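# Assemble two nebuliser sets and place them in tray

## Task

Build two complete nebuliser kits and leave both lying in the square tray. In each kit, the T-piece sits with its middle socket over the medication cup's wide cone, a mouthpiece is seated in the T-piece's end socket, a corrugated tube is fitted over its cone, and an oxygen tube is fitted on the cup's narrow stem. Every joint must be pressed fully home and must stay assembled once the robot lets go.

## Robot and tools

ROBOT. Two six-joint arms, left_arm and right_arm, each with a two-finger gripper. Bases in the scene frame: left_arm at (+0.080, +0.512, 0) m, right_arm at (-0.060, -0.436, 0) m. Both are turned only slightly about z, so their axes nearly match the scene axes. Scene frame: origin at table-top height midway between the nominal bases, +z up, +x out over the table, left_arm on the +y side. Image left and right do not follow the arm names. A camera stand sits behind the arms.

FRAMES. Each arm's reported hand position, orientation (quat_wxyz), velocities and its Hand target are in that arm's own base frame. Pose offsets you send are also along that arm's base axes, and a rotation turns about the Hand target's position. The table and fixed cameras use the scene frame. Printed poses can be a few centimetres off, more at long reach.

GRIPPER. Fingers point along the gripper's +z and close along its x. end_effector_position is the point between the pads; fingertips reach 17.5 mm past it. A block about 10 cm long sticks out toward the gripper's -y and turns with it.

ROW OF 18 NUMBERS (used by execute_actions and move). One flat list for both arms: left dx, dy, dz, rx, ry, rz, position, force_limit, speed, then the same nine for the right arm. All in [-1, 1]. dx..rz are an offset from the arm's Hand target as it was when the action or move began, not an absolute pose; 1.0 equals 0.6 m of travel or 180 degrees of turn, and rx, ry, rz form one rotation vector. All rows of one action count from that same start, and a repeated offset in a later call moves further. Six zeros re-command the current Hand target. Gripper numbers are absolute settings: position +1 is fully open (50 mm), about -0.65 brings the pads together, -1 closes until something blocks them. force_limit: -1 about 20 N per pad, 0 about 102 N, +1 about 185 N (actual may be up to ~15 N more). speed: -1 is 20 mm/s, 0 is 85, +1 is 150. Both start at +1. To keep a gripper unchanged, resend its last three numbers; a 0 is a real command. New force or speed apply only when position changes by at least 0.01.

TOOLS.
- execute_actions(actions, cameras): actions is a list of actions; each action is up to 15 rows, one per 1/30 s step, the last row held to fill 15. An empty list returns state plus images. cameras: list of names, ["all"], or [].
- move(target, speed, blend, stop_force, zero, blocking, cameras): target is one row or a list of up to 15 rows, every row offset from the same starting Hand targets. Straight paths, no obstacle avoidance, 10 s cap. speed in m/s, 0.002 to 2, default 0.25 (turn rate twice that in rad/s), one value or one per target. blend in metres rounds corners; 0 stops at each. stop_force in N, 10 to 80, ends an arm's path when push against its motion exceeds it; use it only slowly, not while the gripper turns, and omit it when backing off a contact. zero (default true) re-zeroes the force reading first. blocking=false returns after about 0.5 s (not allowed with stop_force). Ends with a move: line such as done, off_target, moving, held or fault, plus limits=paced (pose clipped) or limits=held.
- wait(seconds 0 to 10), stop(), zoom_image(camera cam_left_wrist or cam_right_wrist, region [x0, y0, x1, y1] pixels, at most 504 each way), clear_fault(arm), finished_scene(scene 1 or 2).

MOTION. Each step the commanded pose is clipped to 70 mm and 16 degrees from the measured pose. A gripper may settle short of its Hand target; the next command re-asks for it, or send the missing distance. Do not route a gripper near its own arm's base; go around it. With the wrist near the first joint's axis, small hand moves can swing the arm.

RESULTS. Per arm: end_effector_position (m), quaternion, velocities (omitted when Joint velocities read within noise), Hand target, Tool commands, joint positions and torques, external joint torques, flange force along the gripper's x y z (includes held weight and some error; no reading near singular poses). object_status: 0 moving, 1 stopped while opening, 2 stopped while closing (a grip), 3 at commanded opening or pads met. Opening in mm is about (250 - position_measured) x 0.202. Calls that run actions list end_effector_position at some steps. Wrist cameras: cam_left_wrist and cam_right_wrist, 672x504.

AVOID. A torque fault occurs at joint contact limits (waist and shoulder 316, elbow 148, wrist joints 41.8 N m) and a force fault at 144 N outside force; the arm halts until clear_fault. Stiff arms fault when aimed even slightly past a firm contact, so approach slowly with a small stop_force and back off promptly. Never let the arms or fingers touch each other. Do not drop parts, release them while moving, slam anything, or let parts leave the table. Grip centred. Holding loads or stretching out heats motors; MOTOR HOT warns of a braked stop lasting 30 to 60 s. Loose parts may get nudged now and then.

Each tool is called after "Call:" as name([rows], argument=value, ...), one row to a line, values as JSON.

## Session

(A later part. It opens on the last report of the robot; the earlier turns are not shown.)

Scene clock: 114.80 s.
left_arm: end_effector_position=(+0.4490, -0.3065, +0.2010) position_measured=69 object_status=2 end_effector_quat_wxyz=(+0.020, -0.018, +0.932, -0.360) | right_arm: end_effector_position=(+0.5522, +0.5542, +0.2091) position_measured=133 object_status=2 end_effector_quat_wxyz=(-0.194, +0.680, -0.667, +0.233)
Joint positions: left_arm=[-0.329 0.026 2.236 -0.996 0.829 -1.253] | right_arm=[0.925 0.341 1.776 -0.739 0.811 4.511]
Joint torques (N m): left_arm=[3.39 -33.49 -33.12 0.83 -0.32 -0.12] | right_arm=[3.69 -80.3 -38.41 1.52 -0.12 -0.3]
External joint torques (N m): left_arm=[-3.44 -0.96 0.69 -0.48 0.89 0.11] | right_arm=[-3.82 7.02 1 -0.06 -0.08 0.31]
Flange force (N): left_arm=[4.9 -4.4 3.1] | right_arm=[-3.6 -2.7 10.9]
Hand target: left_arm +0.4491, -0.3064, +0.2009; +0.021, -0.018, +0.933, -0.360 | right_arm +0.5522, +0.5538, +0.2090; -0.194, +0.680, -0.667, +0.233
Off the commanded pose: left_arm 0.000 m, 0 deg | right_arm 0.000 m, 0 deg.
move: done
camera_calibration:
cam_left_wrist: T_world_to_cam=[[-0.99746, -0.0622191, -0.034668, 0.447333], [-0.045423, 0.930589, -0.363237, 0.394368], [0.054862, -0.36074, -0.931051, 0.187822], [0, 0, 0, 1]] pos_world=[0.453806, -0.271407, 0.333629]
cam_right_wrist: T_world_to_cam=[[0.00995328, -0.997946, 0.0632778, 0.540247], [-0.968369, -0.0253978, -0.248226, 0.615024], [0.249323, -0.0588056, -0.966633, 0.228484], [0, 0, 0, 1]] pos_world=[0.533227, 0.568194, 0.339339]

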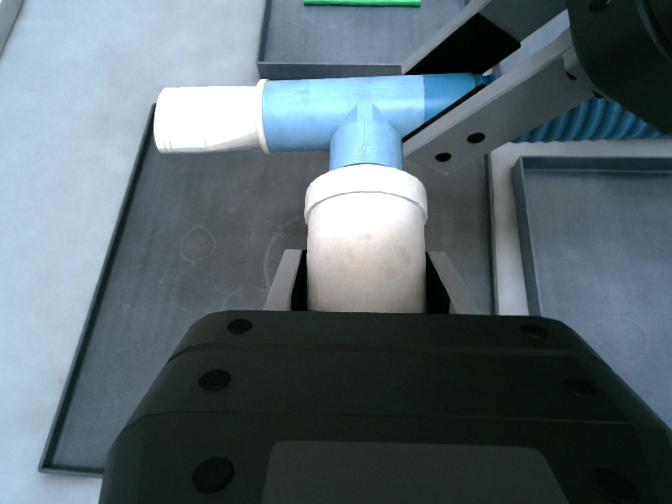

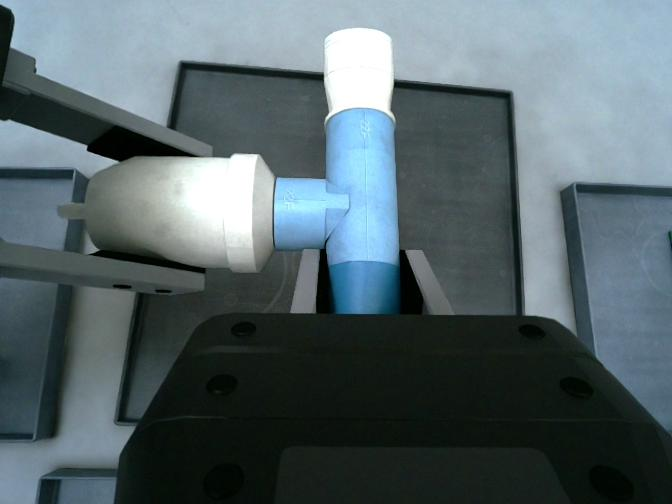

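Call:
move([
  [0,0,0,0,0,0,1,-0.2,-0.6,0,0,0,0,0,0,-1,0.2,-0.6],
  [0,0.14,0.154,0,0,0,1,-0.2,-0.6,0,0,0,0,0,0,-1,0.2,-0.6],
  [-0.05,0.3,0.3,0,0,0,1,-0.2,-0.6,0.1592,-0.2362,-0.215,0.0556,0,-0.01,-1,0.2,-0.6],
], speed=[0.1, 0.15, 0.25], blend=[0, 0.02, 0], cameras=["cam_left_wrist", "cam_right_wrist"])

Scene clock: 117.97 s.
left_arm: end_effector_position=(+0.4191, -0.1264, +0.3809) position_measured=3 object_status=3 end_effector_quat_wxyz=(+0.021, -0.018, +0.933, -0.360) | right_arm: end_effector_position=(+0.6477, +0.4120, +0.0800) position_measured=133 object_status=2 end_effector_quat_wxyz=(-0.249, +0.650, -0.696, +0.177)
Joint positions: left_arm=[0.084 -0.205 2.073 -0.759 1.357 -1.325] | right_arm=[0.626 0.392 2 -0.995 0.335 4.722]
Joint torques (N m): left_arm=[2.09 -19.87 -43.12 0.94 0.83 -0.43] | right_arm=[3.64 -73.74 -28.33 0.94 -0.35 -0.58]
External joint torques (N m): left_arm=[-2.15 0.41 1.73 0.07 -0.4 0.43] | right_arm=[-3.76 3.9 -0.77 0.09 0 0.58]
Flange force (N): left_arm=[1.3 -1.3 6.4] | right_arm=[0.0 0.0 0.0]
Hand target: left_arm +0.4191, -0.1264, +0.3809; +0.021, -0.018, +0.933, -0.360 | right_arm +0.6477, +0.4121, +0.0800; -0.249, +0.650, -0.696, +0.177
Off the commanded pose: left_arm 0.000 m, 0 deg | right_arm 0.000 m, 0 deg.
move: done
camera_calibration:
cam_left_wrist: T_world_to_cam=[[-0.997439, -0.0624166, -0.0349267, 0.435057], [-0.0455302, 0.930692, -0.362959, 0.29067], [0.0551606, -0.36044, -0.93115, 0.42188], [0, 0, 0, 1]] pos_world=[0.423905, -0.0913075, 0.51353]
cam_right_wrist: T_world_to_cam=[[-0.0221483, -0.993646, -0.11035, 0.43846], [-0.968063, 0.0488861, -0.245894, 0.640951], [0.249726, 0.10138, -0.962995, 0.00499198], [0, 0, 0, 1]] pos_world=[0.628946, 0.403835, 0.210797]

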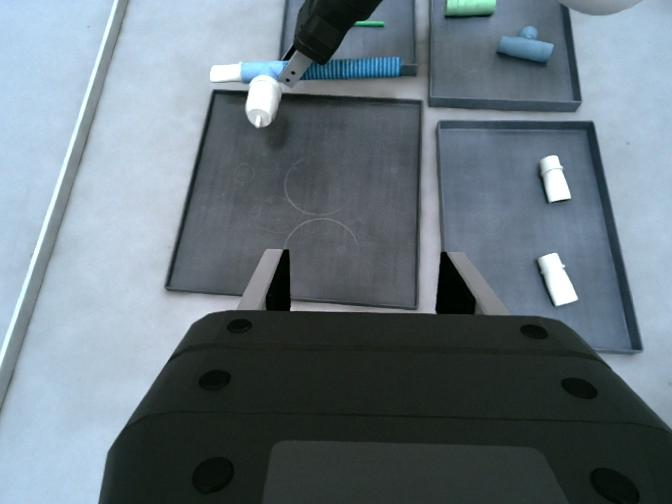

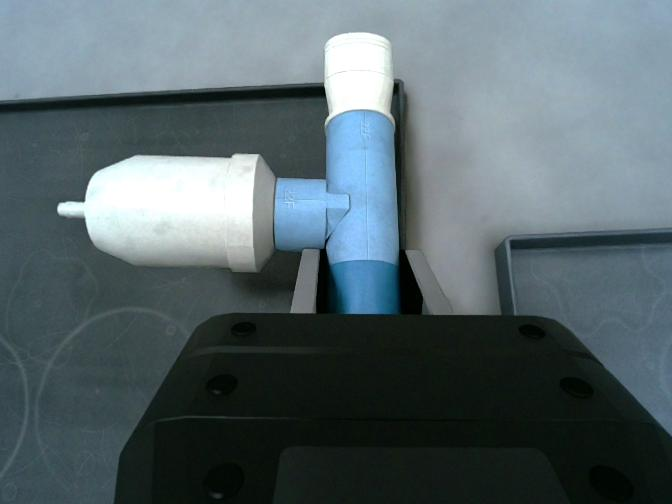

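Call:
zoom_image(camera="cam_right_wrist", region=[320, 60, 500, 260])

Call:
zoom_image(camera="cam_left_wrist", region=[150, 40, 450, 320])

Scaled by 2.520 from the camera's 672x504 image, which has a finer 960x720 frame.

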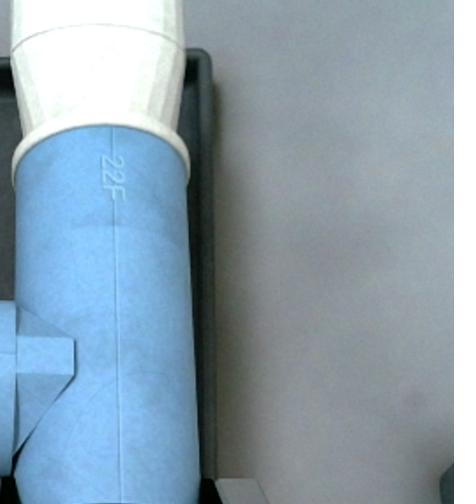

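Scaled by 1.680 from the camera's 672x504 image, which has a finer 960x720 frame.

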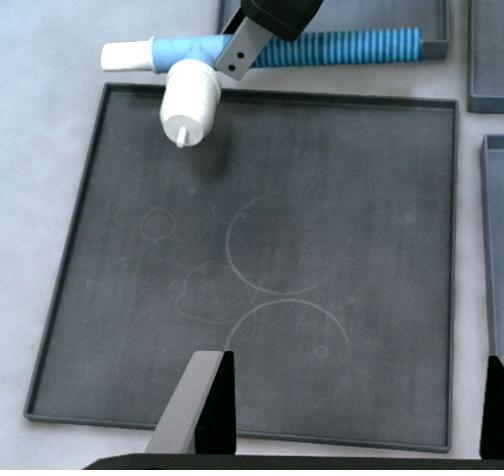

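Call:
move([
  [0,0,0,0,0,0,1,-0.2,-0.6,-0.01,0.0155,0,0,0,0,-1,0.2,-0.6],
  [0,0,0,0,0,0,1,-0.2,-0.6,-0.01,0.0155,-0.0897,0,0,0,-1,0.2,-0.6],
], speed=[0.06, 0.04], stop_force=12, cameras=["cam_left_wrist", "cam_right_wrist"])

stop_force needs force readings from the last 0.2 s for each arm that does not count as still, and right_arm is near a pose where its force cannot be read; nothing of the call was run
Scene clock: 121.17 s.
left_arm: end_effector_position=(+0.4191, -0.1264, +0.3809) position_measured=3 object_status=3 end_effector_quat_wxyz=(+0.021, -0.018, +0.933, -0.360) | right_arm: end_effector_position=(+0.6477, +0.4121, +0.0800) position_measured=133 object_status=2 end_effector_quat_wxyz=(-0.249, +0.650, -0.696, +0.177)
Joint positions: left_arm=[0.084 -0.205 2.073 -0.759 1.357 -1.325] | right_arm=[0.626 0.392 2.001 -0.995 0.335 4.722]
Joint torques (N m): left_arm=[2.07 -19.69 -43.11 0.97 0.83 -0.39] | right_arm=[2.86 -73.58 -28.63 0.82 -0.4 -0.64]
External joint torques (N m): left_arm=[-2.04 -0.13 1.77 0.04 -0.39 0.39] | right_arm=[-2.9 3.96 -0.33 0.21 0.06 0.63]
Flange force (N): left_arm=[2.3 -1.5 6.1] | right_arm=[0.0 0.0 0.0]
Hand target: left_arm +0.4191, -0.1264, +0.3809; +0.021, -0.018, +0.933, -0.360 | right_arm +0.6477, +0.4121, +0.0800; -0.249, +0.650, -0.696, +0.177
Tool commands: left_gripper/position=+1.0 left_gripper/force_limit=-0.2 left_gripper/speed=-0.6 right_gripper/position=-1.0 right_gripper/force_limit=+0.2 right_gripper/speed=-0.6
Off the commanded pose: left_arm 0.000 m, 0 deg | right_arm 0.000 m, 0 deg.

Call:
move([
  [0,0,0,0,0,0,1,-0.2,-0.6,-0.01,0.0155,0,0,0,0,-1,0.2,-0.6],
  [0,0,0,0,0,0,1,-0.2,-0.6,-0.01,0.0155,-0.088,0,0,0,-1,0.2,-0.6],
], speed=[0.06, 0.04], cameras=["cam_left_wrist", "cam_right_wrist"])

Call:
zoom_image(camera="cam_right_wrist", region=[40, 20, 440, 300])

Scene clock: 123.87 s.
left_arm: end_effector_position=(+0.4191, -0.1264, +0.3809) position_measured=3 object_status=3 end_effector_quat_wxyz=(+0.021, -0.018, +0.933, -0.360) | right_arm: end_effector_position=(+0.6418, +0.4213, +0.0272) position_measured=133 object_status=2 end_effector_quat_wxyz=(-0.249, +0.650, -0.696, +0.177)
Joint positions: left_arm=[0.084 -0.205 2.073 -0.759 1.357 -1.325] | right_arm=[0.644 0.465 2.021 -1.253 0.304 5.008]
Joint torques (N m): left_arm=[2.28 -19.62 -43.08 0.99 0.89 -0.43] | right_arm=[-0.01 -64.73 -18.06 1.03 0.68 -0.51]
External joint torques (N m): left_arm=[-2.28 0.27 1.97 0.02 -0.45 0.43] | right_arm=[0.04 -8.68 -7.29 -0.74 -0.5 0.5]
Flange force (N): left_arm=[1.8 -1.4 7.0] | right_arm=[0.0 0.0 0.0]
Hand target: left_arm +0.4191, -0.1264, +0.3809; +0.021, -0.018, +0.933, -0.360 | right_arm +0.6417, +0.4214, +0.0272; -0.249, +0.650, -0.696, +0.177
Off the commanded pose: left_arm 0.000 m, 0 deg | right_arm 0.000 m, 0 deg.
move: done
camera_calibration:
cam_left_wrist: T_world_to_cam=[[-0.99744, -0.0624716, -0.0347968, 0.434986], [-0.0456285, 0.930687, -0.362959, 0.290711], [0.0550595, -0.360442, -0.931155, 0.421925], [0, 0, 0, 1]] pos_world=[0.423906, -0.0913074, 0.513529]
cam_right_wrist: T_world_to_cam=[[-0.0221235, -0.993636, -0.110448, 0.441738], [-0.96804, 0.0488959, -0.245982, 0.6217], [0.249817, 0.101476, -0.962961, -0.045401], [0, 0, 0, 1]] pos_world=[0.622946, 0.413135, 0.157997]

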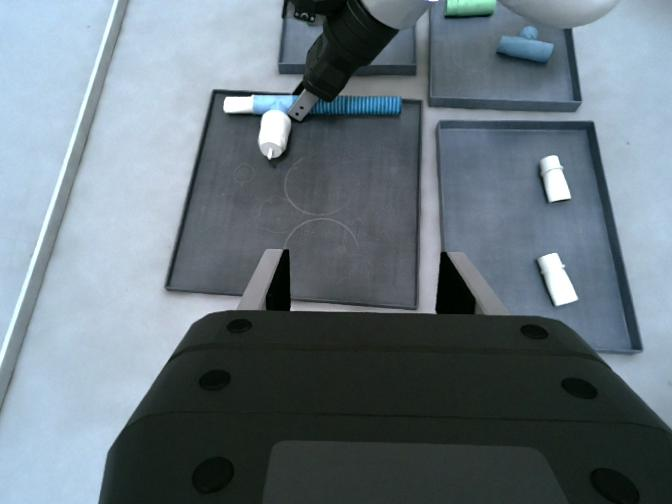

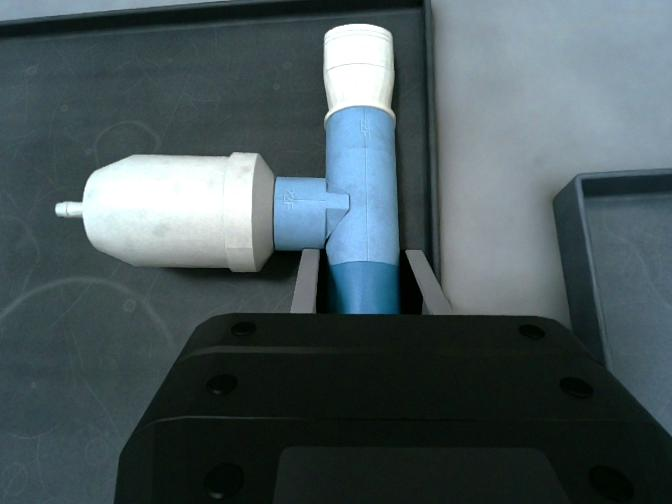

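Scaled by 1.260 from the camera's 672x504 image, which has a finer 960x720 frame.

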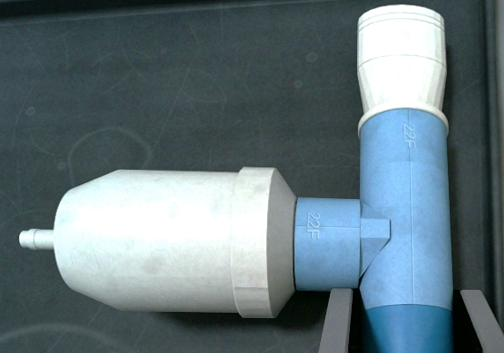

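Call:
move([
  [0,0,0,0,0,0,1,-0.2,-0.6,0,0,0,0,0,0,0.27,-0.2,-0.9],
  [-0.138,-0.125,-0.1356,0.0377,0.0028,0.0096,1,-0.2,-0.6,-0.077,-0.0103,0.1085,0,0,0,0.27,-0.2,-0.9],
  [-0.4153,-0.3762,-0.4068,0.1132,0.0083,0.0289,1,-0.2,-0.6,-0.0195,-0.2823,0.157,-0.03,0.1953,0.0113,0.27,-0.2,-0.9],
], speed=[0.1, 0.12, 0.3], blend=[0, 0.02, 0], cameras=["cam_left_wrist", "cam_right_wrist"])

Scene clock: 129.07 s.
left_arm: end_effector_position=(+0.1700, -0.3521, +0.1368) position_measured=3 object_status=3 end_effector_quat_wxyz=(+0.028, -0.061, +0.980, -0.188) | right_arm: end_effector_position=(+0.6300, +0.2520, +0.1214) position_measured=112 object_status=3 end_effector_quat_wxyz=(+0.000, +0.696, -0.718, +0.000)
Joint positions: left_arm=[-1.151 -0.25 2.49 -0.155 0.532 -2.728] | right_arm=[0.33 0.362 1.819 -0.001 0.96 3.502]
Joint torques (N m): left_arm=[2.31 -9.59 -36.91 3.13 -0.78 -0.4] | right_arm=[3.36 -77.23 -35.49 3.3 -0.08 -0.65]
External joint torques (N m): left_arm=[-2.25 0.72 1.7 0.06 -0.37 0.4] | right_arm=[-3.39 3.08 -0.9 0.3 -0.01 0.65]
Flange force (N): left_arm=[6.2 0.4 4.6] | right_arm=[1.4 -6.9 2.3]
Hand target: left_arm +0.1700, -0.3521, +0.1368; +0.028, -0.061, +0.980, -0.188 | right_arm +0.6300, +0.2520, +0.1214; +0.000, +0.696, -0.718, +0.000
Off the commanded pose: left_arm 0.000 m, 0 deg | right_arm 0.000 m, 0 deg.
move: done
camera_calibration:
cam_left_wrist: T_world_to_cam=[[-0.98921, -0.139439, -0.0449544, 0.136707], [-0.138889, 0.990192, -0.0151423, 0.390011], [0.046625, -0.00873521, -0.998874, 0.261544], [0, 0, 0, 1]] pos_world=[0.177206, -0.364839, 0.273301]
cam_right_wrist: T_world_to_cam=[[-0.0203657, -0.999793, 0.000219442, 0.270627], [-0.935, 0.0191236, 0.354132, 0.555634], [-0.354062, 0.00700695, -0.935196, 0.466261], [0, 0, 0, 1]] pos_world=[0.690115, 0.256678, 0.239218]

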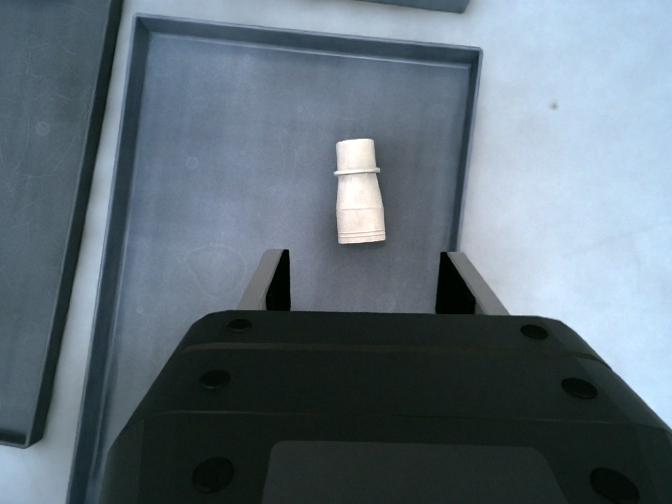

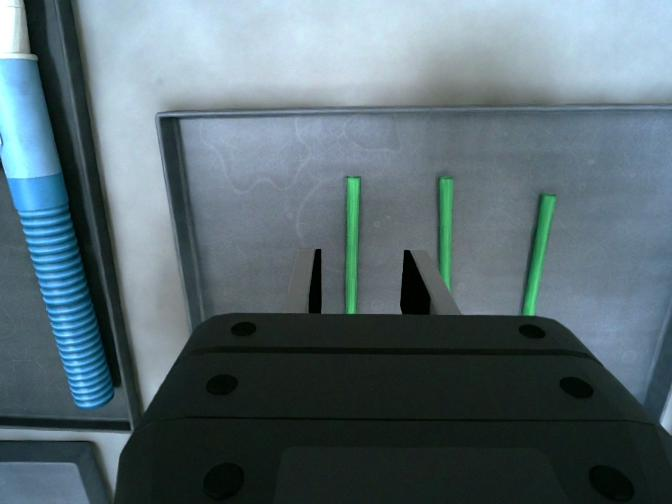

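Call:
move([
  [0,0,0,0,0,0,1,-0.2,-0.6,0,0,0,0,0,0,0.0,-0.2,-0.9],
  [0.0112,-0.074,-0.1855,0,0,0.0222,1,-0.2,-0.6,-0.0088,-0.0015,-0.1667,0,0,0,0.0,-0.2,-0.9],
], speed=[0.1, 0.12], cameras=["cam_left_wrist", "cam_right_wrist"])

Scene clock: 131.90 s.
left_arm: end_effector_position=(+0.1766, -0.3965, +0.0255) position_measured=3 object_status=3 end_effector_quat_wxyz=(+0.034, -0.095, +0.977, -0.187) | right_arm: end_effector_position=(+0.6247, +0.2511, +0.0213) position_measured=152 object_status=3 end_effector_quat_wxyz=(+0.000, +0.696, -0.718, +0.000)
Joint positions: left_arm=[-1.211 0.053 2.538 -0.18 0.172 -2.805] | right_arm=[0.331 0.463 1.893 -0.001 0.785 3.504]
Joint torques (N m): left_arm=[2.09 -29.23 -24.73 2.13 -0.81 -0.37] | right_arm=[3.39 -82.52 -30.55 2.88 -0.11 -0.61]
External joint torques (N m): left_arm=[-1.96 -0.05 1.36 0.06 -0.36 0.37] | right_arm=[-3.49 3.18 -0.89 0.23 0.03 0.61]
Flange force (N): left_arm=[0.0 0.0 0.0] | right_arm=[1.7 -6.7 3.3]
Hand target: left_arm +0.1767, -0.3965, +0.0255; +0.034, -0.095, +0.977, -0.187 | right_arm +0.6247, +0.2511, +0.0214; +0.000, +0.696, -0.718, +0.000
Off the commanded pose: left_arm 0.000 m, 0 deg | right_arm 0.000 m, 0 deg.
move: done
camera_calibration:
cam_left_wrist: T_world_to_cam=[[-0.977107, -0.207962, -0.0448756, 0.102866], [-0.207483, 0.978121, -0.0151438, 0.440526], [0.0470431, -0.00548624, -0.998878, 0.150883], [0, 0, 0, 1]] pos_world=[0.184814, -0.408668, 0.162001]
cam_right_wrist: T_world_to_cam=[[-0.0203668, -0.999793, 0.000222196, 0.269642], [-0.934967, 0.019125, 0.354219, 0.586109], [-0.35415, 0.00700657, -0.935162, 0.370834], [0, 0, 0, 1]] pos_world=[0.684815, 0.255778, 0.139119]

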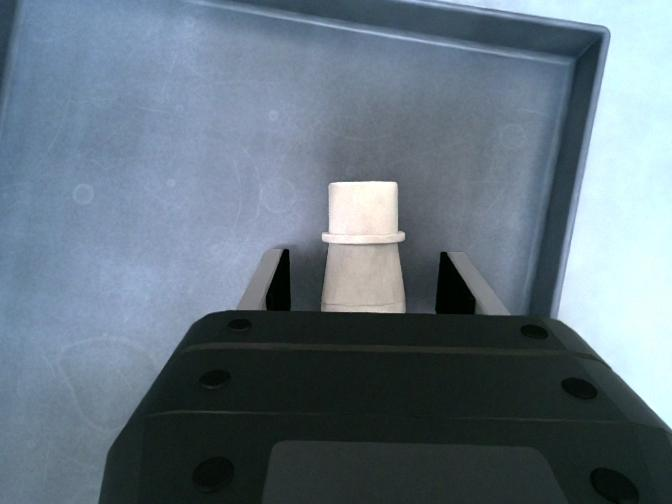

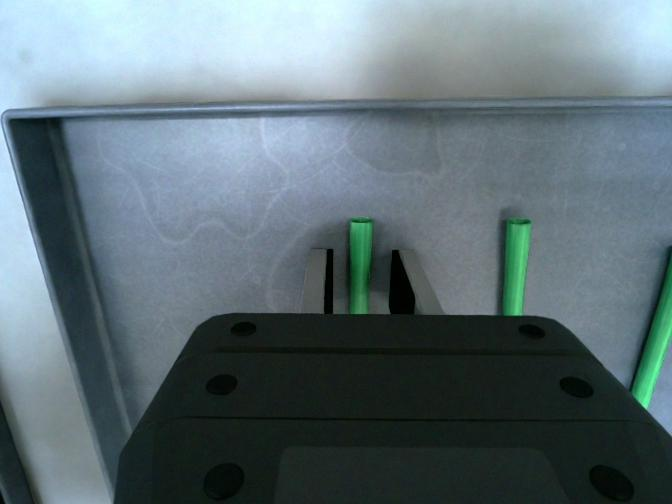

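Call:
move([
  [0,0,0,0,0,0,-1,-0.2,-0.6,0,0,0,0,0,0,-1,-0.2,-0.9],
  [0,0,0.12,0,0,0,-1,-0.2,-0.6,0,0,0.2,0,0,0,-1,-0.2,-0.9],
  [0.083,0.161,0.2,0.0,0.0,0,-1,-0.2,-0.6,0.089,0.528,0.148,0,0,-0.505,-1,-0.2,-0.9],
], speed=[0.1, 0.2, 0.3], blend=[0, 0.03, 0], cameras=["cam_left_wrist", "cam_right_wrist"])

Scene clock: 139.00 s.
left_arm: end_effector_position=(+0.2265, -0.2999, +0.1455) position_measured=123 object_status=2 end_effector_quat_wxyz=(+0.034, -0.095, +0.977, -0.187) | right_arm: end_effector_position=(+0.6781, +0.5679, +0.1102) position_measured=224 object_status=2 end_effector_quat_wxyz=(+0.000, +0.023, +1.000, +0.000)
Joint positions: left_arm=[-0.907 -0.284 2.492 -0.254 0.592 -2.486] | right_arm=[0.658 0.66 1.358 0 1.124 5.416]
Joint torques (N m): left_arm=[2.39 -6.57 -37.58 2.99 -0.62 -0.4] | right_arm=[2.86 -109.15 -38.79 3.62 -0.01 -0.61]
External joint torques (N m): left_arm=[-2.45 0.91 1.68 0.06 -0.41 0.4] | right_arm=[-2.67 3.83 -0.98 0.3 0.06 0.61]
Flange force (N): left_arm=[6.6 -1.4 5.9] | right_arm=[-7.6 3.9 1.9]
Hand target: left_arm +0.2265, -0.2999, +0.1455; +0.034, -0.095, +0.977, -0.187 | right_arm +0.6781, +0.5679, +0.1102; +0.000, +0.023, +1.000, +0.000
Off the commanded pose: left_arm 0.000 m, 0 deg | right_arm 0.000 m, 0 deg.
move: done
camera_calibration:
cam_left_wrist: T_world_to_cam=[[-0.977102, -0.207964, -0.0449732, 0.177005], [-0.207483, 0.978121, -0.0151646, 0.358293], [0.0471429, -0.00548615, -0.998873, 0.26891], [0, 0, 0, 1]] pos_world=[0.234614, -0.312168, 0.282001]
cam_right_wrist: T_world_to_cam=[[-0.999348, 0.0360976, 0.000220176, 0.66307], [0.0338349, 0.934547, 0.354227, -0.578334], [0.012581, 0.354004, -0.935159, 0.0249184], [0, 0, 0, 1]] pos_world=[0.681893, 0.507724, 0.228019]

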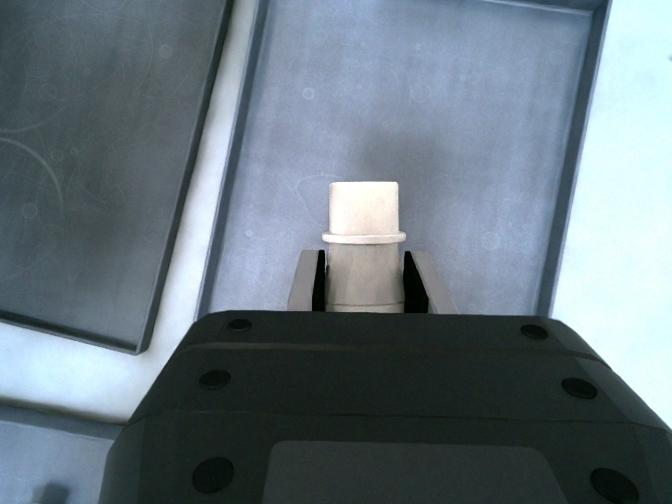

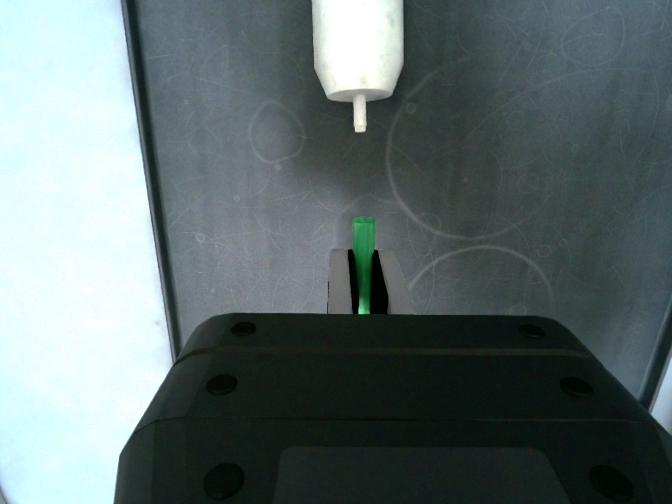

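Call:
move(target=[0,0,0,0,0,0,-1,-0.2,-0.6,-0.0052,-0.0268,-0.0907,0.0583,-0.001,0.0111,-1,-0.2,-0.9], speed=0.15, cameras=["cam_right_wrist"])

Call:
zoom_image(camera="cam_right_wrist", region=[280, 80, 440, 320])

Scene clock: 141.87 s.
left_arm: end_effector_position=(+0.2265, -0.2999, +0.1455) position_measured=123 object_status=2 end_effector_quat_wxyz=(+0.034, -0.095, +0.977, -0.187) | right_arm: end_effector_position=(+0.6750, +0.5518, +0.0558) position_measured=224 object_status=2 end_effector_quat_wxyz=(-0.001, +0.005, +0.996, +0.091)
Joint positions: left_arm=[-0.907 -0.284 2.492 -0.254 0.592 -2.486] | right_arm=[0.595 0.643 1.509 0.195 0.896 5.204]
Joint torques (N m): left_arm=[2.25 -7.05 -37.63 2.96 -0.64 -0.39] | right_arm=[2.94 -105.67 -36.41 3.65 -0.28 -0.63]
External joint torques (N m): left_arm=[-2.22 1.45 1.91 0.08 -0.37 0.39] | right_arm=[-3.05 3.51 -1.42 0.31 0.04 0.63]
Flange force (N): left_arm=[5.5 -1.3 6.9] | right_arm=[-8.3 2.2 2.6]
Hand target: left_arm +0.2265, -0.2999, +0.1455; +0.034, -0.095, +0.977, -0.187 | right_arm +0.6750, +0.5518, +0.0558; -0.001, +0.005, +0.996, +0.091
Off the commanded pose: left_arm 0.000 m, 0 deg | right_arm 0.000 m, 0 deg.
move: done
camera_calibration:
cam_right_wrist: T_world_to_cam=[[-0.999999, 0.00115981, 0.000424403, 0.680246], [0.00121175, 0.855014, 0.518603, -0.48716], [0.000238609, 0.518603, -0.855015, -0.107257], [0, 0, 0, 1]] pos_world=[0.680862, 0.471364, 0.160647]
Images, in order (width x height): cam_right_wrist 672x504.

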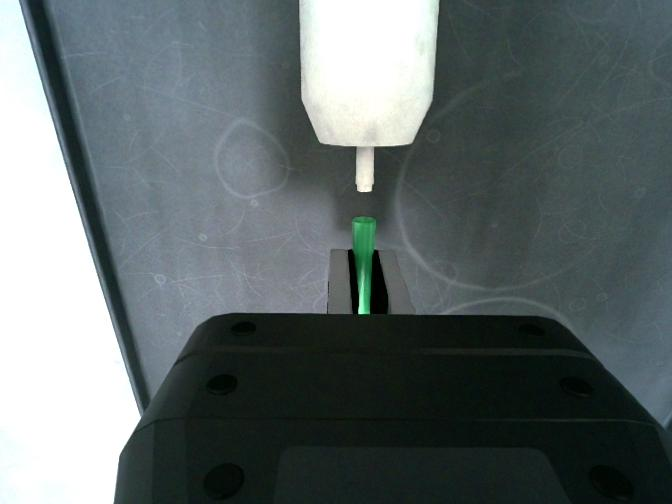

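Scaled by 2.100 from the camera's 672x504 image, which has a finer 960x720 frame.

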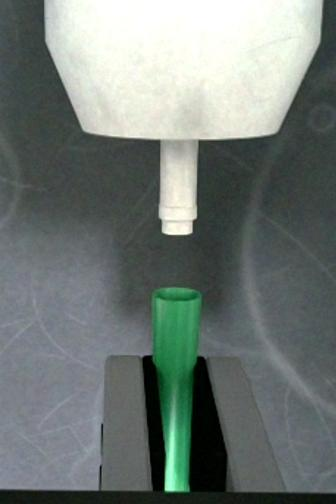

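Call:
move(target=[0,0,0,0,0,0,-1,-0.2,-0.6,-0.0004,-0.0236,-0.0044,0,0,0,-1,-0.2,-0.9], speed=0.015, stop_force=10, cameras=["cam_right_wrist"])

Call:
zoom_image(camera="cam_right_wrist", region=[280, 80, 440, 320])

Scene clock: 144.13 s.
left_arm: end_effector_position=(+0.2265, -0.2999, +0.1455) position_measured=123 object_status=2 end_effector_quat_wxyz=(+0.034, -0.095, +0.977, -0.187) | right_arm: end_effector_position=(+0.6748, +0.5376, +0.0531) position_measured=224 object_status=2 end_effector_quat_wxyz=(-0.001, +0.005, +0.996, +0.091)
Joint positions: left_arm=[-0.907 -0.284 2.492 -0.254 0.592 -2.486] | right_arm=[0.581 0.634 1.531 0.198 0.885 5.186]
Joint torques (N m): left_arm=[2.23 -6.57 -37.63 3 -0.65 -0.46] | right_arm=[3.11 -104.24 -36.21 3.57 -0.29 -0.64]
External joint torques (N m): left_arm=[-2.11 0.37 1.87 0.04 -0.37 0.46] | right_arm=[-3.11 3.6 -1.09 0.33 0.07 0.64]
Flange force (N): left_arm=[5.9 0.2 4.6] | right_arm=[-7.8 1.6 2.7]
Hand target: left_arm +0.2265, -0.2999, +0.1455; +0.034, -0.095, +0.977, -0.187 | right_arm +0.6748, +0.5376, +0.0531; -0.001, +0.005, +0.996, +0.091
Off the commanded pose: left_arm 0.000 m, 0 deg | right_arm 0.000 m, 0 deg.
move: done
camera_calibration:
cam_right_wrist: T_world_to_cam=[[-0.999999, 0.00110779, 0.000509804, 0.680074], [0.00121157, 0.855015, 0.518603, -0.47367], [0.000138616, 0.518603, -0.855015, -0.102048], [0, 0, 0, 1]] pos_world=[0.680662, 0.457164, 0.158047]
Images, in order (width x height): cam_right_wrist 672x504.

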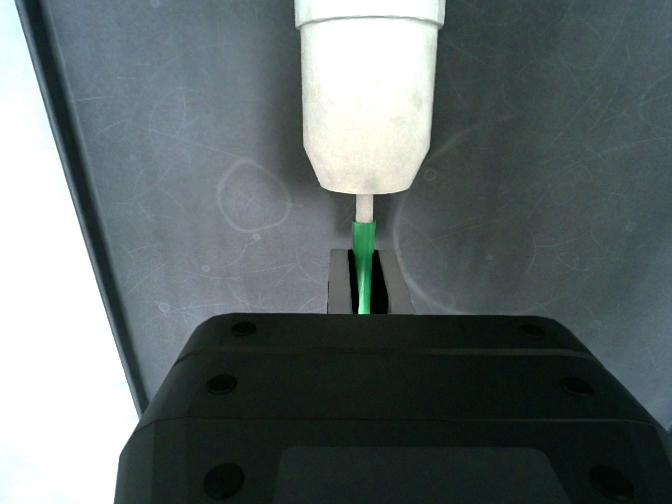

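Scaled by 2.100 from the camera's 672x504 image, which has a finer 960x720 frame.

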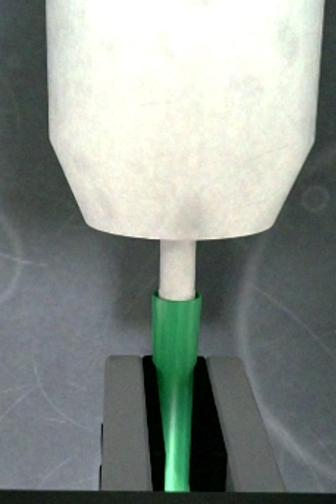

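Call:
move(target=[0,0,0,0,0,0,-1,-0.2,-0.6,0,-0.055,0,0,0,0,-1,-0.2,-0.9], speed=0.015, stop_force=18, cameras=["cam_left_wrist", "cam_right_wrist"])

Call:
zoom_image(camera="cam_right_wrist", region=[280, 80, 440, 320])

Scene clock: 147.63 s.
left_arm: end_effector_position=(+0.2265, -0.2999, +0.1455) position_measured=123 object_status=2 end_effector_quat_wxyz=(+0.034, -0.095, +0.977, -0.187) | right_arm: end_effector_position=(+0.6748, +0.5139, +0.0533) position_measured=224 object_status=2 end_effector_quat_wxyz=(-0.001, +0.005, +0.996, +0.092)
Joint positions: left_arm=[-0.907 -0.284 2.492 -0.254 0.592 -2.486] | right_arm=[0.557 0.616 1.564 0.203 0.875 5.156]
Joint torques (N m): left_arm=[2.1 -6.95 -37.59 2.94 -0.67 -0.4] | right_arm=[-22.54 -94 -21.77 -4.41 3.94 -0.79]
External joint torques (N m): left_arm=[-2.09 0.93 1.74 0.1 -0.36 0.4] | right_arm=[22.33 -5.12 -15.37 8.3 -4.15 0.79]
Flange force (N): left_arm=[5.5 -0.8 5.6] | right_arm=[-4.5 37.9 1.6]
Hand target: left_arm +0.2265, -0.2999, +0.1455; +0.034, -0.095, +0.977, -0.187 | right_arm +0.6748, +0.5139, +0.0533; -0.001, +0.005, +0.996, +0.092 (not the last commanded pose)
Off the commanded pose: left_arm 0.000 m, 0 deg | right_arm 0.009 m, 0 deg.
move: contact (right_arm)
camera_calibration:
cam_left_wrist: T_world_to_cam=[[-0.977107, -0.207962, -0.0448756, 0.176979], [-0.207483, 0.978121, -0.0151438, 0.358287], [0.0470431, -0.00548624, -0.998878, 0.268935], [0, 0, 0, 1]] pos_world=[0.234614, -0.312168, 0.282001]
cam_right_wrist: T_world_to_cam=[[-0.999999, 0.00117843, 0.000202011, 0.680118], [0.00111212, 0.854756, 0.519028, -0.45326], [0.000438968, 0.519028, -0.854757, -0.0900493], [0, 0, 0, 1]] pos_world=[0.680661, 0.433363, 0.158147]

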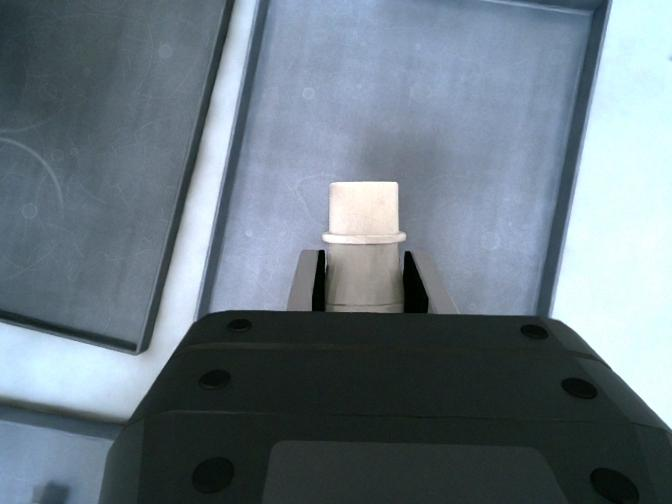

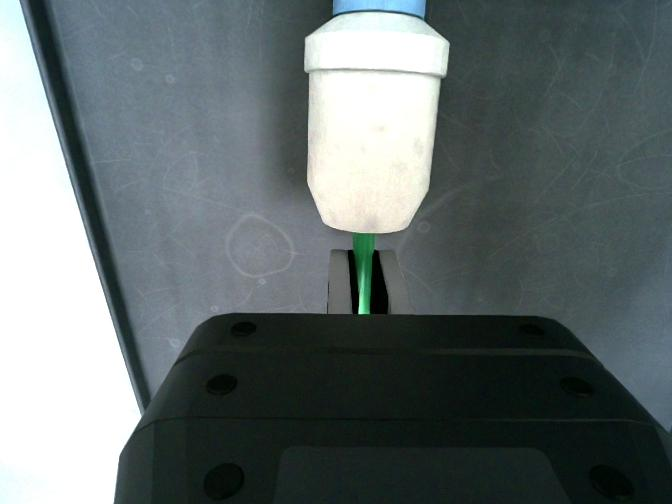

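Scaled by 2.100 from the camera's 672x504 image, which has a finer 960x720 frame.

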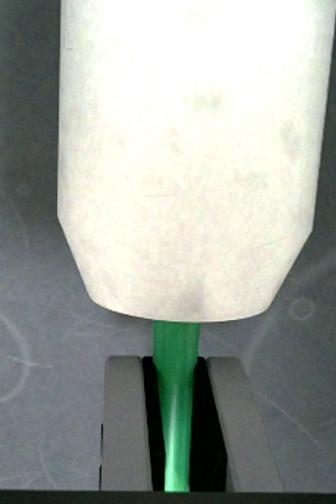

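Call:
move(target=[0,0,0,0,0,0,-1,-0.2,-0.6,0,-0.0115,-0.002,0,0,0,-1,-0.2,-0.9], speed=0.008, stop_force=12, cameras=["cam_right_wrist"])

Call:
zoom_image(camera="cam_right_wrist", region=[280, 80, 440, 320])

Scene clock: 148.57 s.
left_arm: end_effector_position=(+0.2265, -0.2999, +0.1455) position_measured=123 object_status=2 end_effector_quat_wxyz=(+0.034, -0.095, +0.977, -0.187) | right_arm: end_effector_position=(+0.6748, +0.5133, +0.0530) position_measured=224 object_status=2 end_effector_quat_wxyz=(-0.001, +0.005, +0.996, +0.091)
Joint positions: left_arm=[-0.907 -0.284 2.492 -0.254 0.592 -2.486] | right_arm=[0.556 0.616 1.565 0.203 0.875 5.156]
Joint torques (N m): left_arm=[2.13 -6.84 -37.54 2.98 -0.63 -0.41] | right_arm=[-37.72 -88.08 -9.46 -8.87 7.85 -0.73]
External joint torques (N m): left_arm=[-2.04 0.56 1.73 0.06 -0.4 0.41] | right_arm=[37.66 -10.57 -27.63 12.75 -8.07 0.73]
Flange force (N): left_arm=[5.6 -0.2 4.9] | right_arm=[-8.2 64.0 1.5]
Hand target: left_arm +0.2265, -0.2999, +0.1455; +0.034, -0.095, +0.977, -0.187 | right_arm +0.6748, +0.5133, +0.0530; -0.001, +0.005, +0.996, +0.091 (not the last commanded pose)
Off the commanded pose: left_arm 0.000 m, 0 deg | right_arm 0.006 m, 0 deg.
move: contact (right_arm)
camera_calibration:
cam_right_wrist: T_world_to_cam=[[-0.999999, 0.00119318, 0.000561881, 0.680056], [0.00131156, 0.854943, 0.51872, -0.452897], [0.000138552, 0.518721, -0.854944, -0.0895935], [0, 0, 0, 1]] pos_world=[0.680662, 0.432864, 0.157948]
Images, in order (width x height): cam_right_wrist 672x504.

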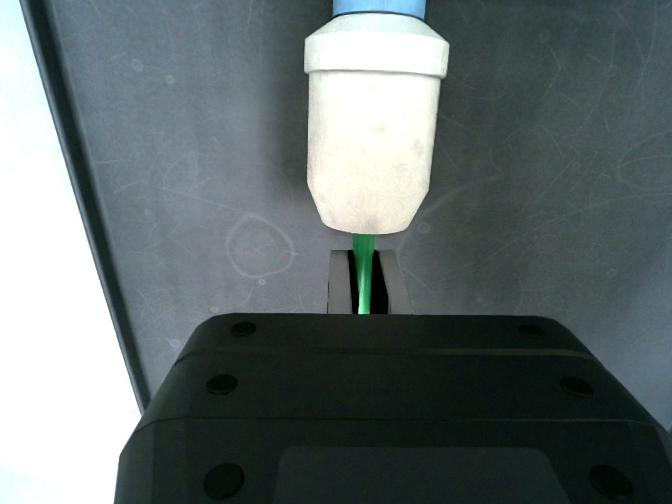

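Scaled by 2.100 from the camera's 672x504 image, which has a finer 960x720 frame.

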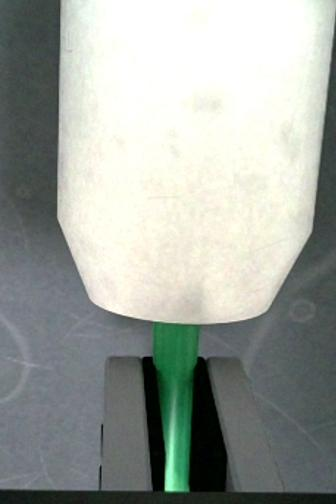

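Call:
move([
  [0,0,0,0,0,0,-1,-0.2,-0.6,0,0.017,0.0,0,0,0,-1,-0.2,-0.9],
  [0,0,0,0,0,0,-1,-0.2,-0.6,0,0.017,0.0,0,0,0,0.1,-0.2,-0.9],
  [0,0,0,0,0,0,-1,-0.2,-0.6,0,0.03,0.3,0,0,0,0.1,-0.2,-0.9],
], speed=[0.04, 0.1, 0.2], cameras=["cam_right_wrist"])

Call:
zoom_image(camera="cam_right_wrist", region=[200, 20, 520, 320])

Scene clock: 152.97 s.
left_arm: end_effector_position=(+0.2265, -0.2999, +0.1455) position_measured=123 object_status=2 end_effector_quat_wxyz=(+0.034, -0.095, +0.977, -0.187) | right_arm: end_effector_position=(+0.6747, +0.5312, +0.2331) position_measured=138 object_status=3 end_effector_quat_wxyz=(-0.001, +0.005, +0.996, +0.091)
Joint positions: left_arm=[-0.907 -0.284 2.492 -0.254 0.592 -2.486] | right_arm=[0.575 0.499 1.396 0.169 1.152 5.237]
Joint torques (N m): left_arm=[2.26 -6.89 -37.56 2.99 -0.64 -0.41] | right_arm=[2.92 -97.73 -41.59 4.15 -0.27 -0.65]
External joint torques (N m): left_arm=[-2.16 0.77 1.69 0.05 -0.39 0.41] | right_arm=[-2.99 4.39 -0.86 0.36 0.01 0.65]
Flange force (N): left_arm=[5.7 -0.7 5.3] | right_arm=[-8.9 2.6 1.7]
Hand target: left_arm +0.2265, -0.2999, +0.1455; +0.034, -0.095, +0.977, -0.187 | right_arm +0.6748, +0.5313, +0.2330; -0.001, +0.005, +0.996, +0.091
Off the commanded pose: left_arm 0.000 m, 0 deg | right_arm 0.000 m, 0 deg.
move: done
camera_calibration:
cam_right_wrist: T_world_to_cam=[[-0.999999, 0.00115981, 0.000424457, 0.679895], [0.00121175, 0.854943, 0.51872, -0.561554], [0.000238733, 0.51872, -0.854944, 0.0550286], [0, 0, 0, 1]] pos_world=[0.680562, 0.450764, 0.338047]
Images, in order (width x height): cam_right_wrist 672x504.

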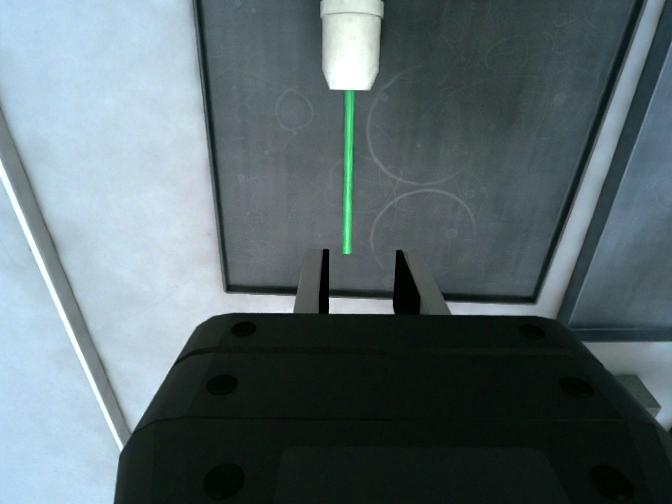

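Scaled by 1.575 from the camera's 672x504 image, which has a finer 960x720 frame.

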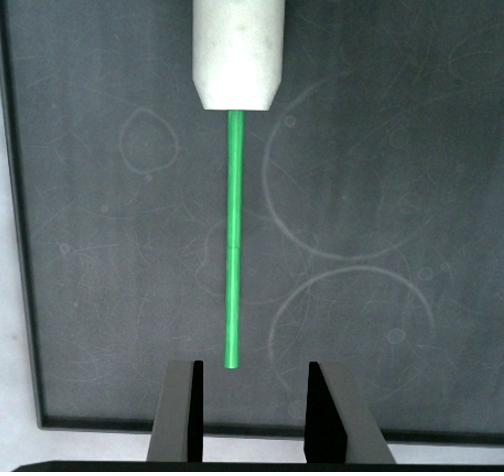

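Call:
execute_actions(actions=[], cameras=["cam_right_wrist"])

Scene clock: 154.80 s.
left_arm: end_effector_position=(+0.2265, -0.2999, +0.1455) position_measured=123 object_status=2 end_effector_quat_wxyz=(+0.034, -0.095, +0.977, -0.187) | right_arm: end_effector_position=(+0.6748, +0.5313, +0.2330) position_measured=138 object_status=3 end_effector_quat_wxyz=(-0.001, +0.005, +0.996, +0.091)
Joint positions: left_arm=[-0.907 -0.284 2.492 -0.254 0.592 -2.486] | right_arm=[0.575 0.499 1.396 0.169 1.152 5.237]
Joint velocities: within noise
Joint torques (N m): left_arm=[2.1 -6.67 -37.68 2.98 -0.67 -0.38] | right_arm=[2.77 -96.94 -41.42 4.16 -0.28 -0.62]
External joint torques (N m): left_arm=[-1.95 0.24 1.73 0.07 -0.37 0.38] | right_arm=[-2.75 3 -1.13 0.36 0.03 0.62]
Flange force (N): left_arm=[5.9 0.2 4.0] | right_arm=[-7.5 2.2 0.6]
Hand target: left_arm +0.2265, -0.2999, +0.1455; +0.034, -0.095, +0.977, -0.187 | right_arm +0.6748, +0.5313, +0.2330; -0.001, +0.005, +0.996, +0.091
Tool commands: left_gripper/position=-1.0 left_gripper/force_limit=-0.2 left_gripper/speed=-0.6 right_gripper/position=+0.1 right_gripper/force_limit=-0.2 right_gripper/speed=-0.9
Off the commanded pose: left_arm 0.000 m, 0 deg | right_arm 0.000 m, 0 deg.
camera_calibration:
cam_right_wrist: T_world_to_cam=[[-0.999999, 0.00119318, 0.000561881, 0.679934], [0.00131156, 0.854943, 0.51872, -0.561656], [0.000138552, 0.518721, -0.854944, 0.0549594], [0, 0, 0, 1]] pos_world=[0.680662, 0.450864, 0.337948]
Images, in order (width x height): cam_right_wrist 672x504.

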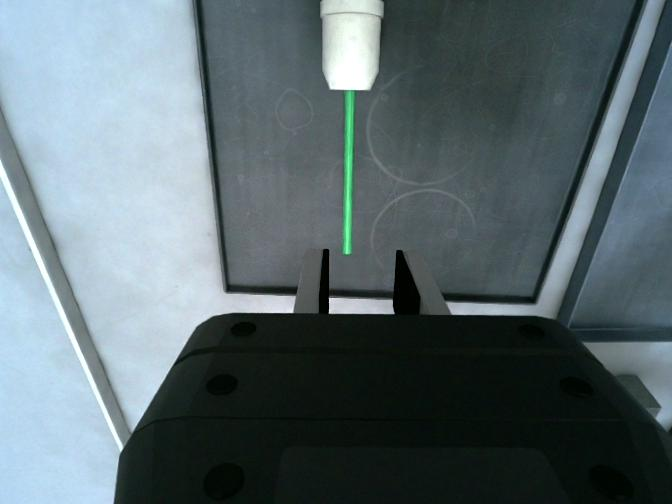

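Call:
move(target=[0,0,0,0,0,0,-1,-0.2,-0.6,-0.09,-0.21,0.05,-0.0583,0,0,0.1,-0.2,-0.9], speed=0.3, cameras=["cam_right_wrist"])

Scene clock: 156.37 s.
left_arm: end_effector_position=(+0.2265, -0.2999, +0.1455) position_measured=123 object_status=2 end_effector_quat_wxyz=(+0.034, -0.095, +0.977, -0.187) | right_arm: end_effector_position=(+0.6208, +0.4053, +0.2630) position_measured=138 object_status=3 end_effector_quat_wxyz=(+0.000, +0.006, +1.000, +0.000)
Joint positions: left_arm=[-0.907 -0.284 2.492 -0.254 0.592 -2.486] | right_arm=[0.532 0.349 1.552 0 1.241 5.255]
Joint torques (N m): left_arm=[2.04 -6.93 -37.66 2.99 -0.64 -0.41] | right_arm=[3.06 -81.66 -40.84 3.83 0.01 -0.61]
External joint torques (N m): left_arm=[-2.02 1.06 1.6 0.07 -0.41 0.41] | right_arm=[-3.01 3.23 -0.97 0.28 0.03 0.61]
Flange force (N): left_arm=[4.9 -0.9 5.9] | right_arm=[-7.5 1.1 0.5]
Hand target: left_arm +0.2265, -0.2999, +0.1455; +0.034, -0.095, +0.977, -0.187 | right_arm +0.6208, +0.4053, +0.2630; +0.000, +0.006, +1.000, +0.000
Off the commanded pose: left_arm 0.000 m, 0 deg | right_arm 0.000 m, 0 deg.
move: done
camera_calibration:
cam_right_wrist: T_world_to_cam=[[-0.999999, 0.00136907, 0.000370672, 0.626048], [0.00141157, 0.935094, 0.354396, -0.458768], [0.000138579, 0.354397, -0.935095, 0.233629], [0, 0, 0, 1]] pos_world=[0.626662, 0.345336, 0.380819]
Images, in order (width x height): cam_right_wrist 672x504.

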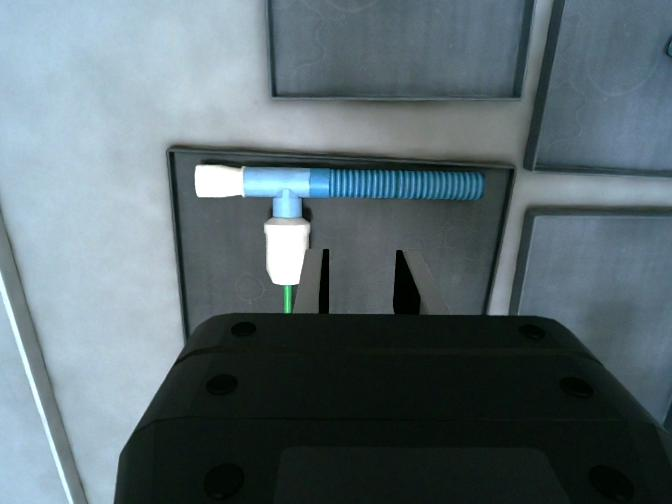

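Call:
zoom_image(camera="cam_right_wrist", region=[160, 130, 530, 320])

Scaled by 1.362 from the camera's 672x504 image, which has a finer 960x720 frame.

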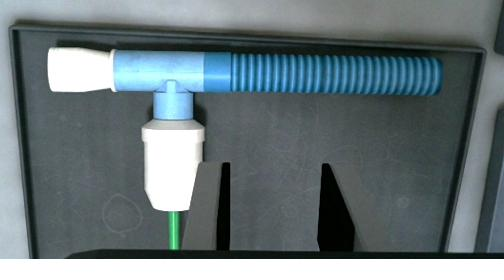

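Call:
move([
  [0,0,0,0,0,0,-1,-0.2,-0.6,-0.0667,-0.0583,0,0,0,0.504,0.8,-0.2,-0.6],
  [0,0,0,0,0,0,-1,-0.2,-0.6,-0.2,-0.142,-0.105,0,0,0.976,0.8,-0.2,-0.6],
  [0,0,0,0,0,0,-1,-0.2,-0.6,-0.287,-0.2002,-0.2688,-0.1951,0.2485,-0.5276,0.8,-0.2,-0.6],
], speed=0.6, blend=[0.03,0.03,0], cameras=["cam_right_wrist"])

Scene clock: 161.73 s.
left_arm: end_effector_position=(+0.2265, -0.2999, +0.1455) position_measured=123 object_status=2 end_effector_quat_wxyz=(+0.034, -0.095, +0.977, -0.187) | right_arm: end_effector_position=(+0.4486, +0.2852, +0.1018) position_measured=32 object_status=3 end_effector_quat_wxyz=(-0.331, +0.709, +0.565, -0.262)
Joint positions: left_arm=[-0.907 -0.284 2.492 -0.254 0.592 -2.486] | right_arm=[0.29 0.53 1.836 0.39 1.578 0.352]
Joint torques (N m): left_arm=[2.06 -6.64 -37.55 3 -0.67 -0.46] | right_arm=[3.29 -87.56 -29.37 3.46 2.22 -0.61]
External joint torques (N m): left_arm=[-2.02 0.71 1.75 0.04 -0.35 0.45] | right_arm=[-3.3 3.32 -0.78 0.24 0.04 0.61]
Flange force (N): left_arm=[5.2 -0.2 5.1] | right_arm=[-0.3 6.8 -3.1]
Hand target: left_arm +0.2265, -0.2999, +0.1455; +0.034, -0.095, +0.977, -0.187 | right_arm +0.4486, +0.2852, +0.1017; -0.331, +0.709, +0.565, -0.263
Off the commanded pose: left_arm 0.000 m, 0 deg | right_arm 0.000 m, 0 deg.
move: done
camera_calibration:
cam_right_wrist: T_world_to_cam=[[0.218238, 0.975855, 0.00893253, -0.371227], [0.852493, -0.186179, -0.48846, -0.265209], [-0.475002, 0.114215, -0.872541, 0.400696], [0, 0, 0, 1]] pos_world=[0.497436, 0.267122, 0.223396]
Images, in order (width x height): cam_right_wrist 672x504.

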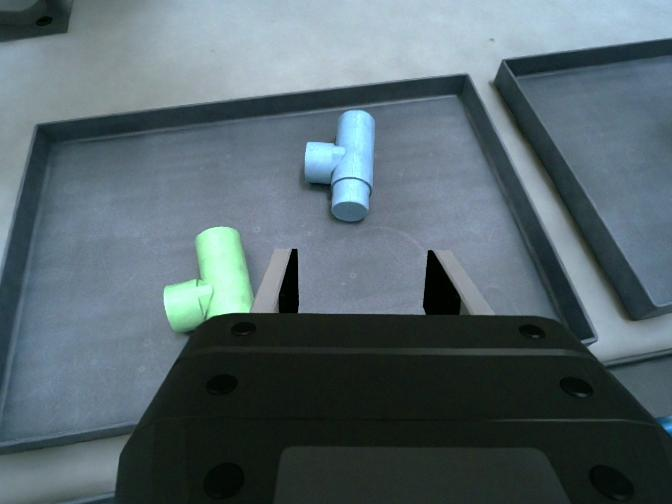

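Call:
zoom_image(camera="cam_right_wrist", region=[290, 95, 410, 235])

Scaled by 3.600 from the camera's 672x504 image, which has a finer 960x720 frame.

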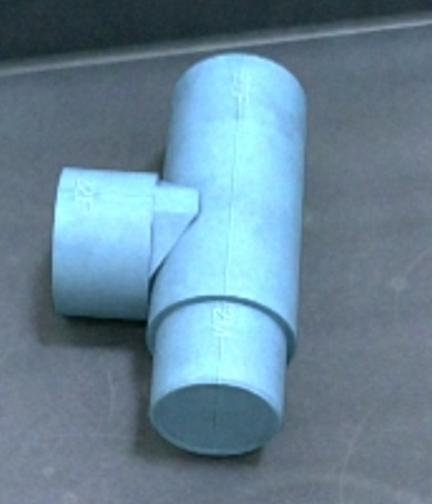

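Call:
move([
  [0,0,0,0,0,0,-1,-0.2,-0.6,-0.0739,0.0171,-0.0643,0,0,-0.0167,0.8,-0.2,-0.6],
  [0,0,0,0,0,0,-1,-0.2,-0.6,-0.1478,0.0342,-0.1287,0,0,-0.0167,0.8,-0.2,-0.6],
], speed=[0.2,0.12], blend=[0.02,0], cameras=["cam_right_wrist"])

Call:
zoom_image(camera="cam_right_wrist", region=[250, 60, 470, 320])

Scene clock: 164.33 s.
left_arm: end_effector_position=(+0.2265, -0.2999, +0.1455) position_measured=123 object_status=2 end_effector_quat_wxyz=(+0.034, -0.095, +0.977, -0.187) | right_arm: end_effector_position=(+0.3599, +0.3057, +0.0245) position_measured=32 object_status=3 end_effector_quat_wxyz=(-0.338, +0.724, +0.546, -0.254)
Joint positions: left_arm=[-0.907 -0.284 2.492 -0.254 0.592 -2.486] | right_arm=[0.347 0.546 2.028 0.478 1.361 0.327]
Joint torques (N m): left_arm=[2.44 -6.53 -37.75 2.98 -0.63 -0.4] | right_arm=[3.03 -82.57 -22.62 2.7 2.23 -0.54]
External joint torques (N m): left_arm=[-2.56 1.02 1.87 0.06 -0.4 0.4] | right_arm=[-3.01 3.51 -0.94 0.17 0.05 0.54]
Flange force (N): left_arm=[6.9 -1.3 6.2] | right_arm=[0.1 7.9 -2.2]
Hand target: left_arm +0.2265, -0.2999, +0.1455; +0.034, -0.095, +0.977, -0.187 | right_arm +0.3599, +0.3057, +0.0245; -0.338, +0.724, +0.546, -0.254
Off the commanded pose: left_arm 0.000 m, 0 deg | right_arm 0.000 m, 0 deg.
move: done
camera_calibration:
cam_right_wrist: T_world_to_cam=[[0.269096, 0.963072, 0.0089105, -0.385603], [0.841541, -0.230619, -0.488491, -0.206016], [-0.468397, 0.13895, -0.872523, 0.278843], [0, 0, 0, 1]] pos_world=[0.407745, 0.285107, 0.146096]
Images, in order (width x height): cam_right_wrist 672x504.

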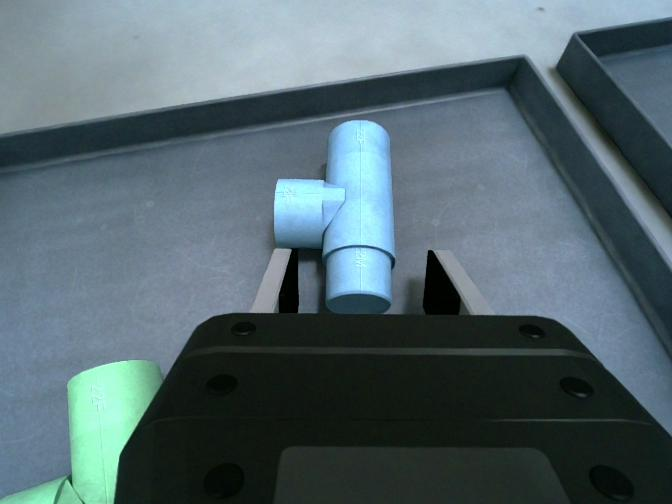

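Scaled by 1.938 from the camera's 672x504 image, which has a finer 960x720 frame.

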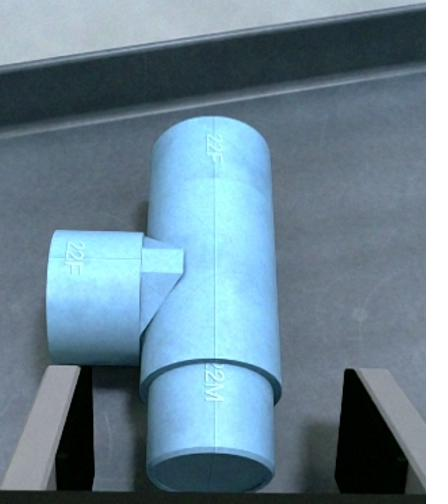

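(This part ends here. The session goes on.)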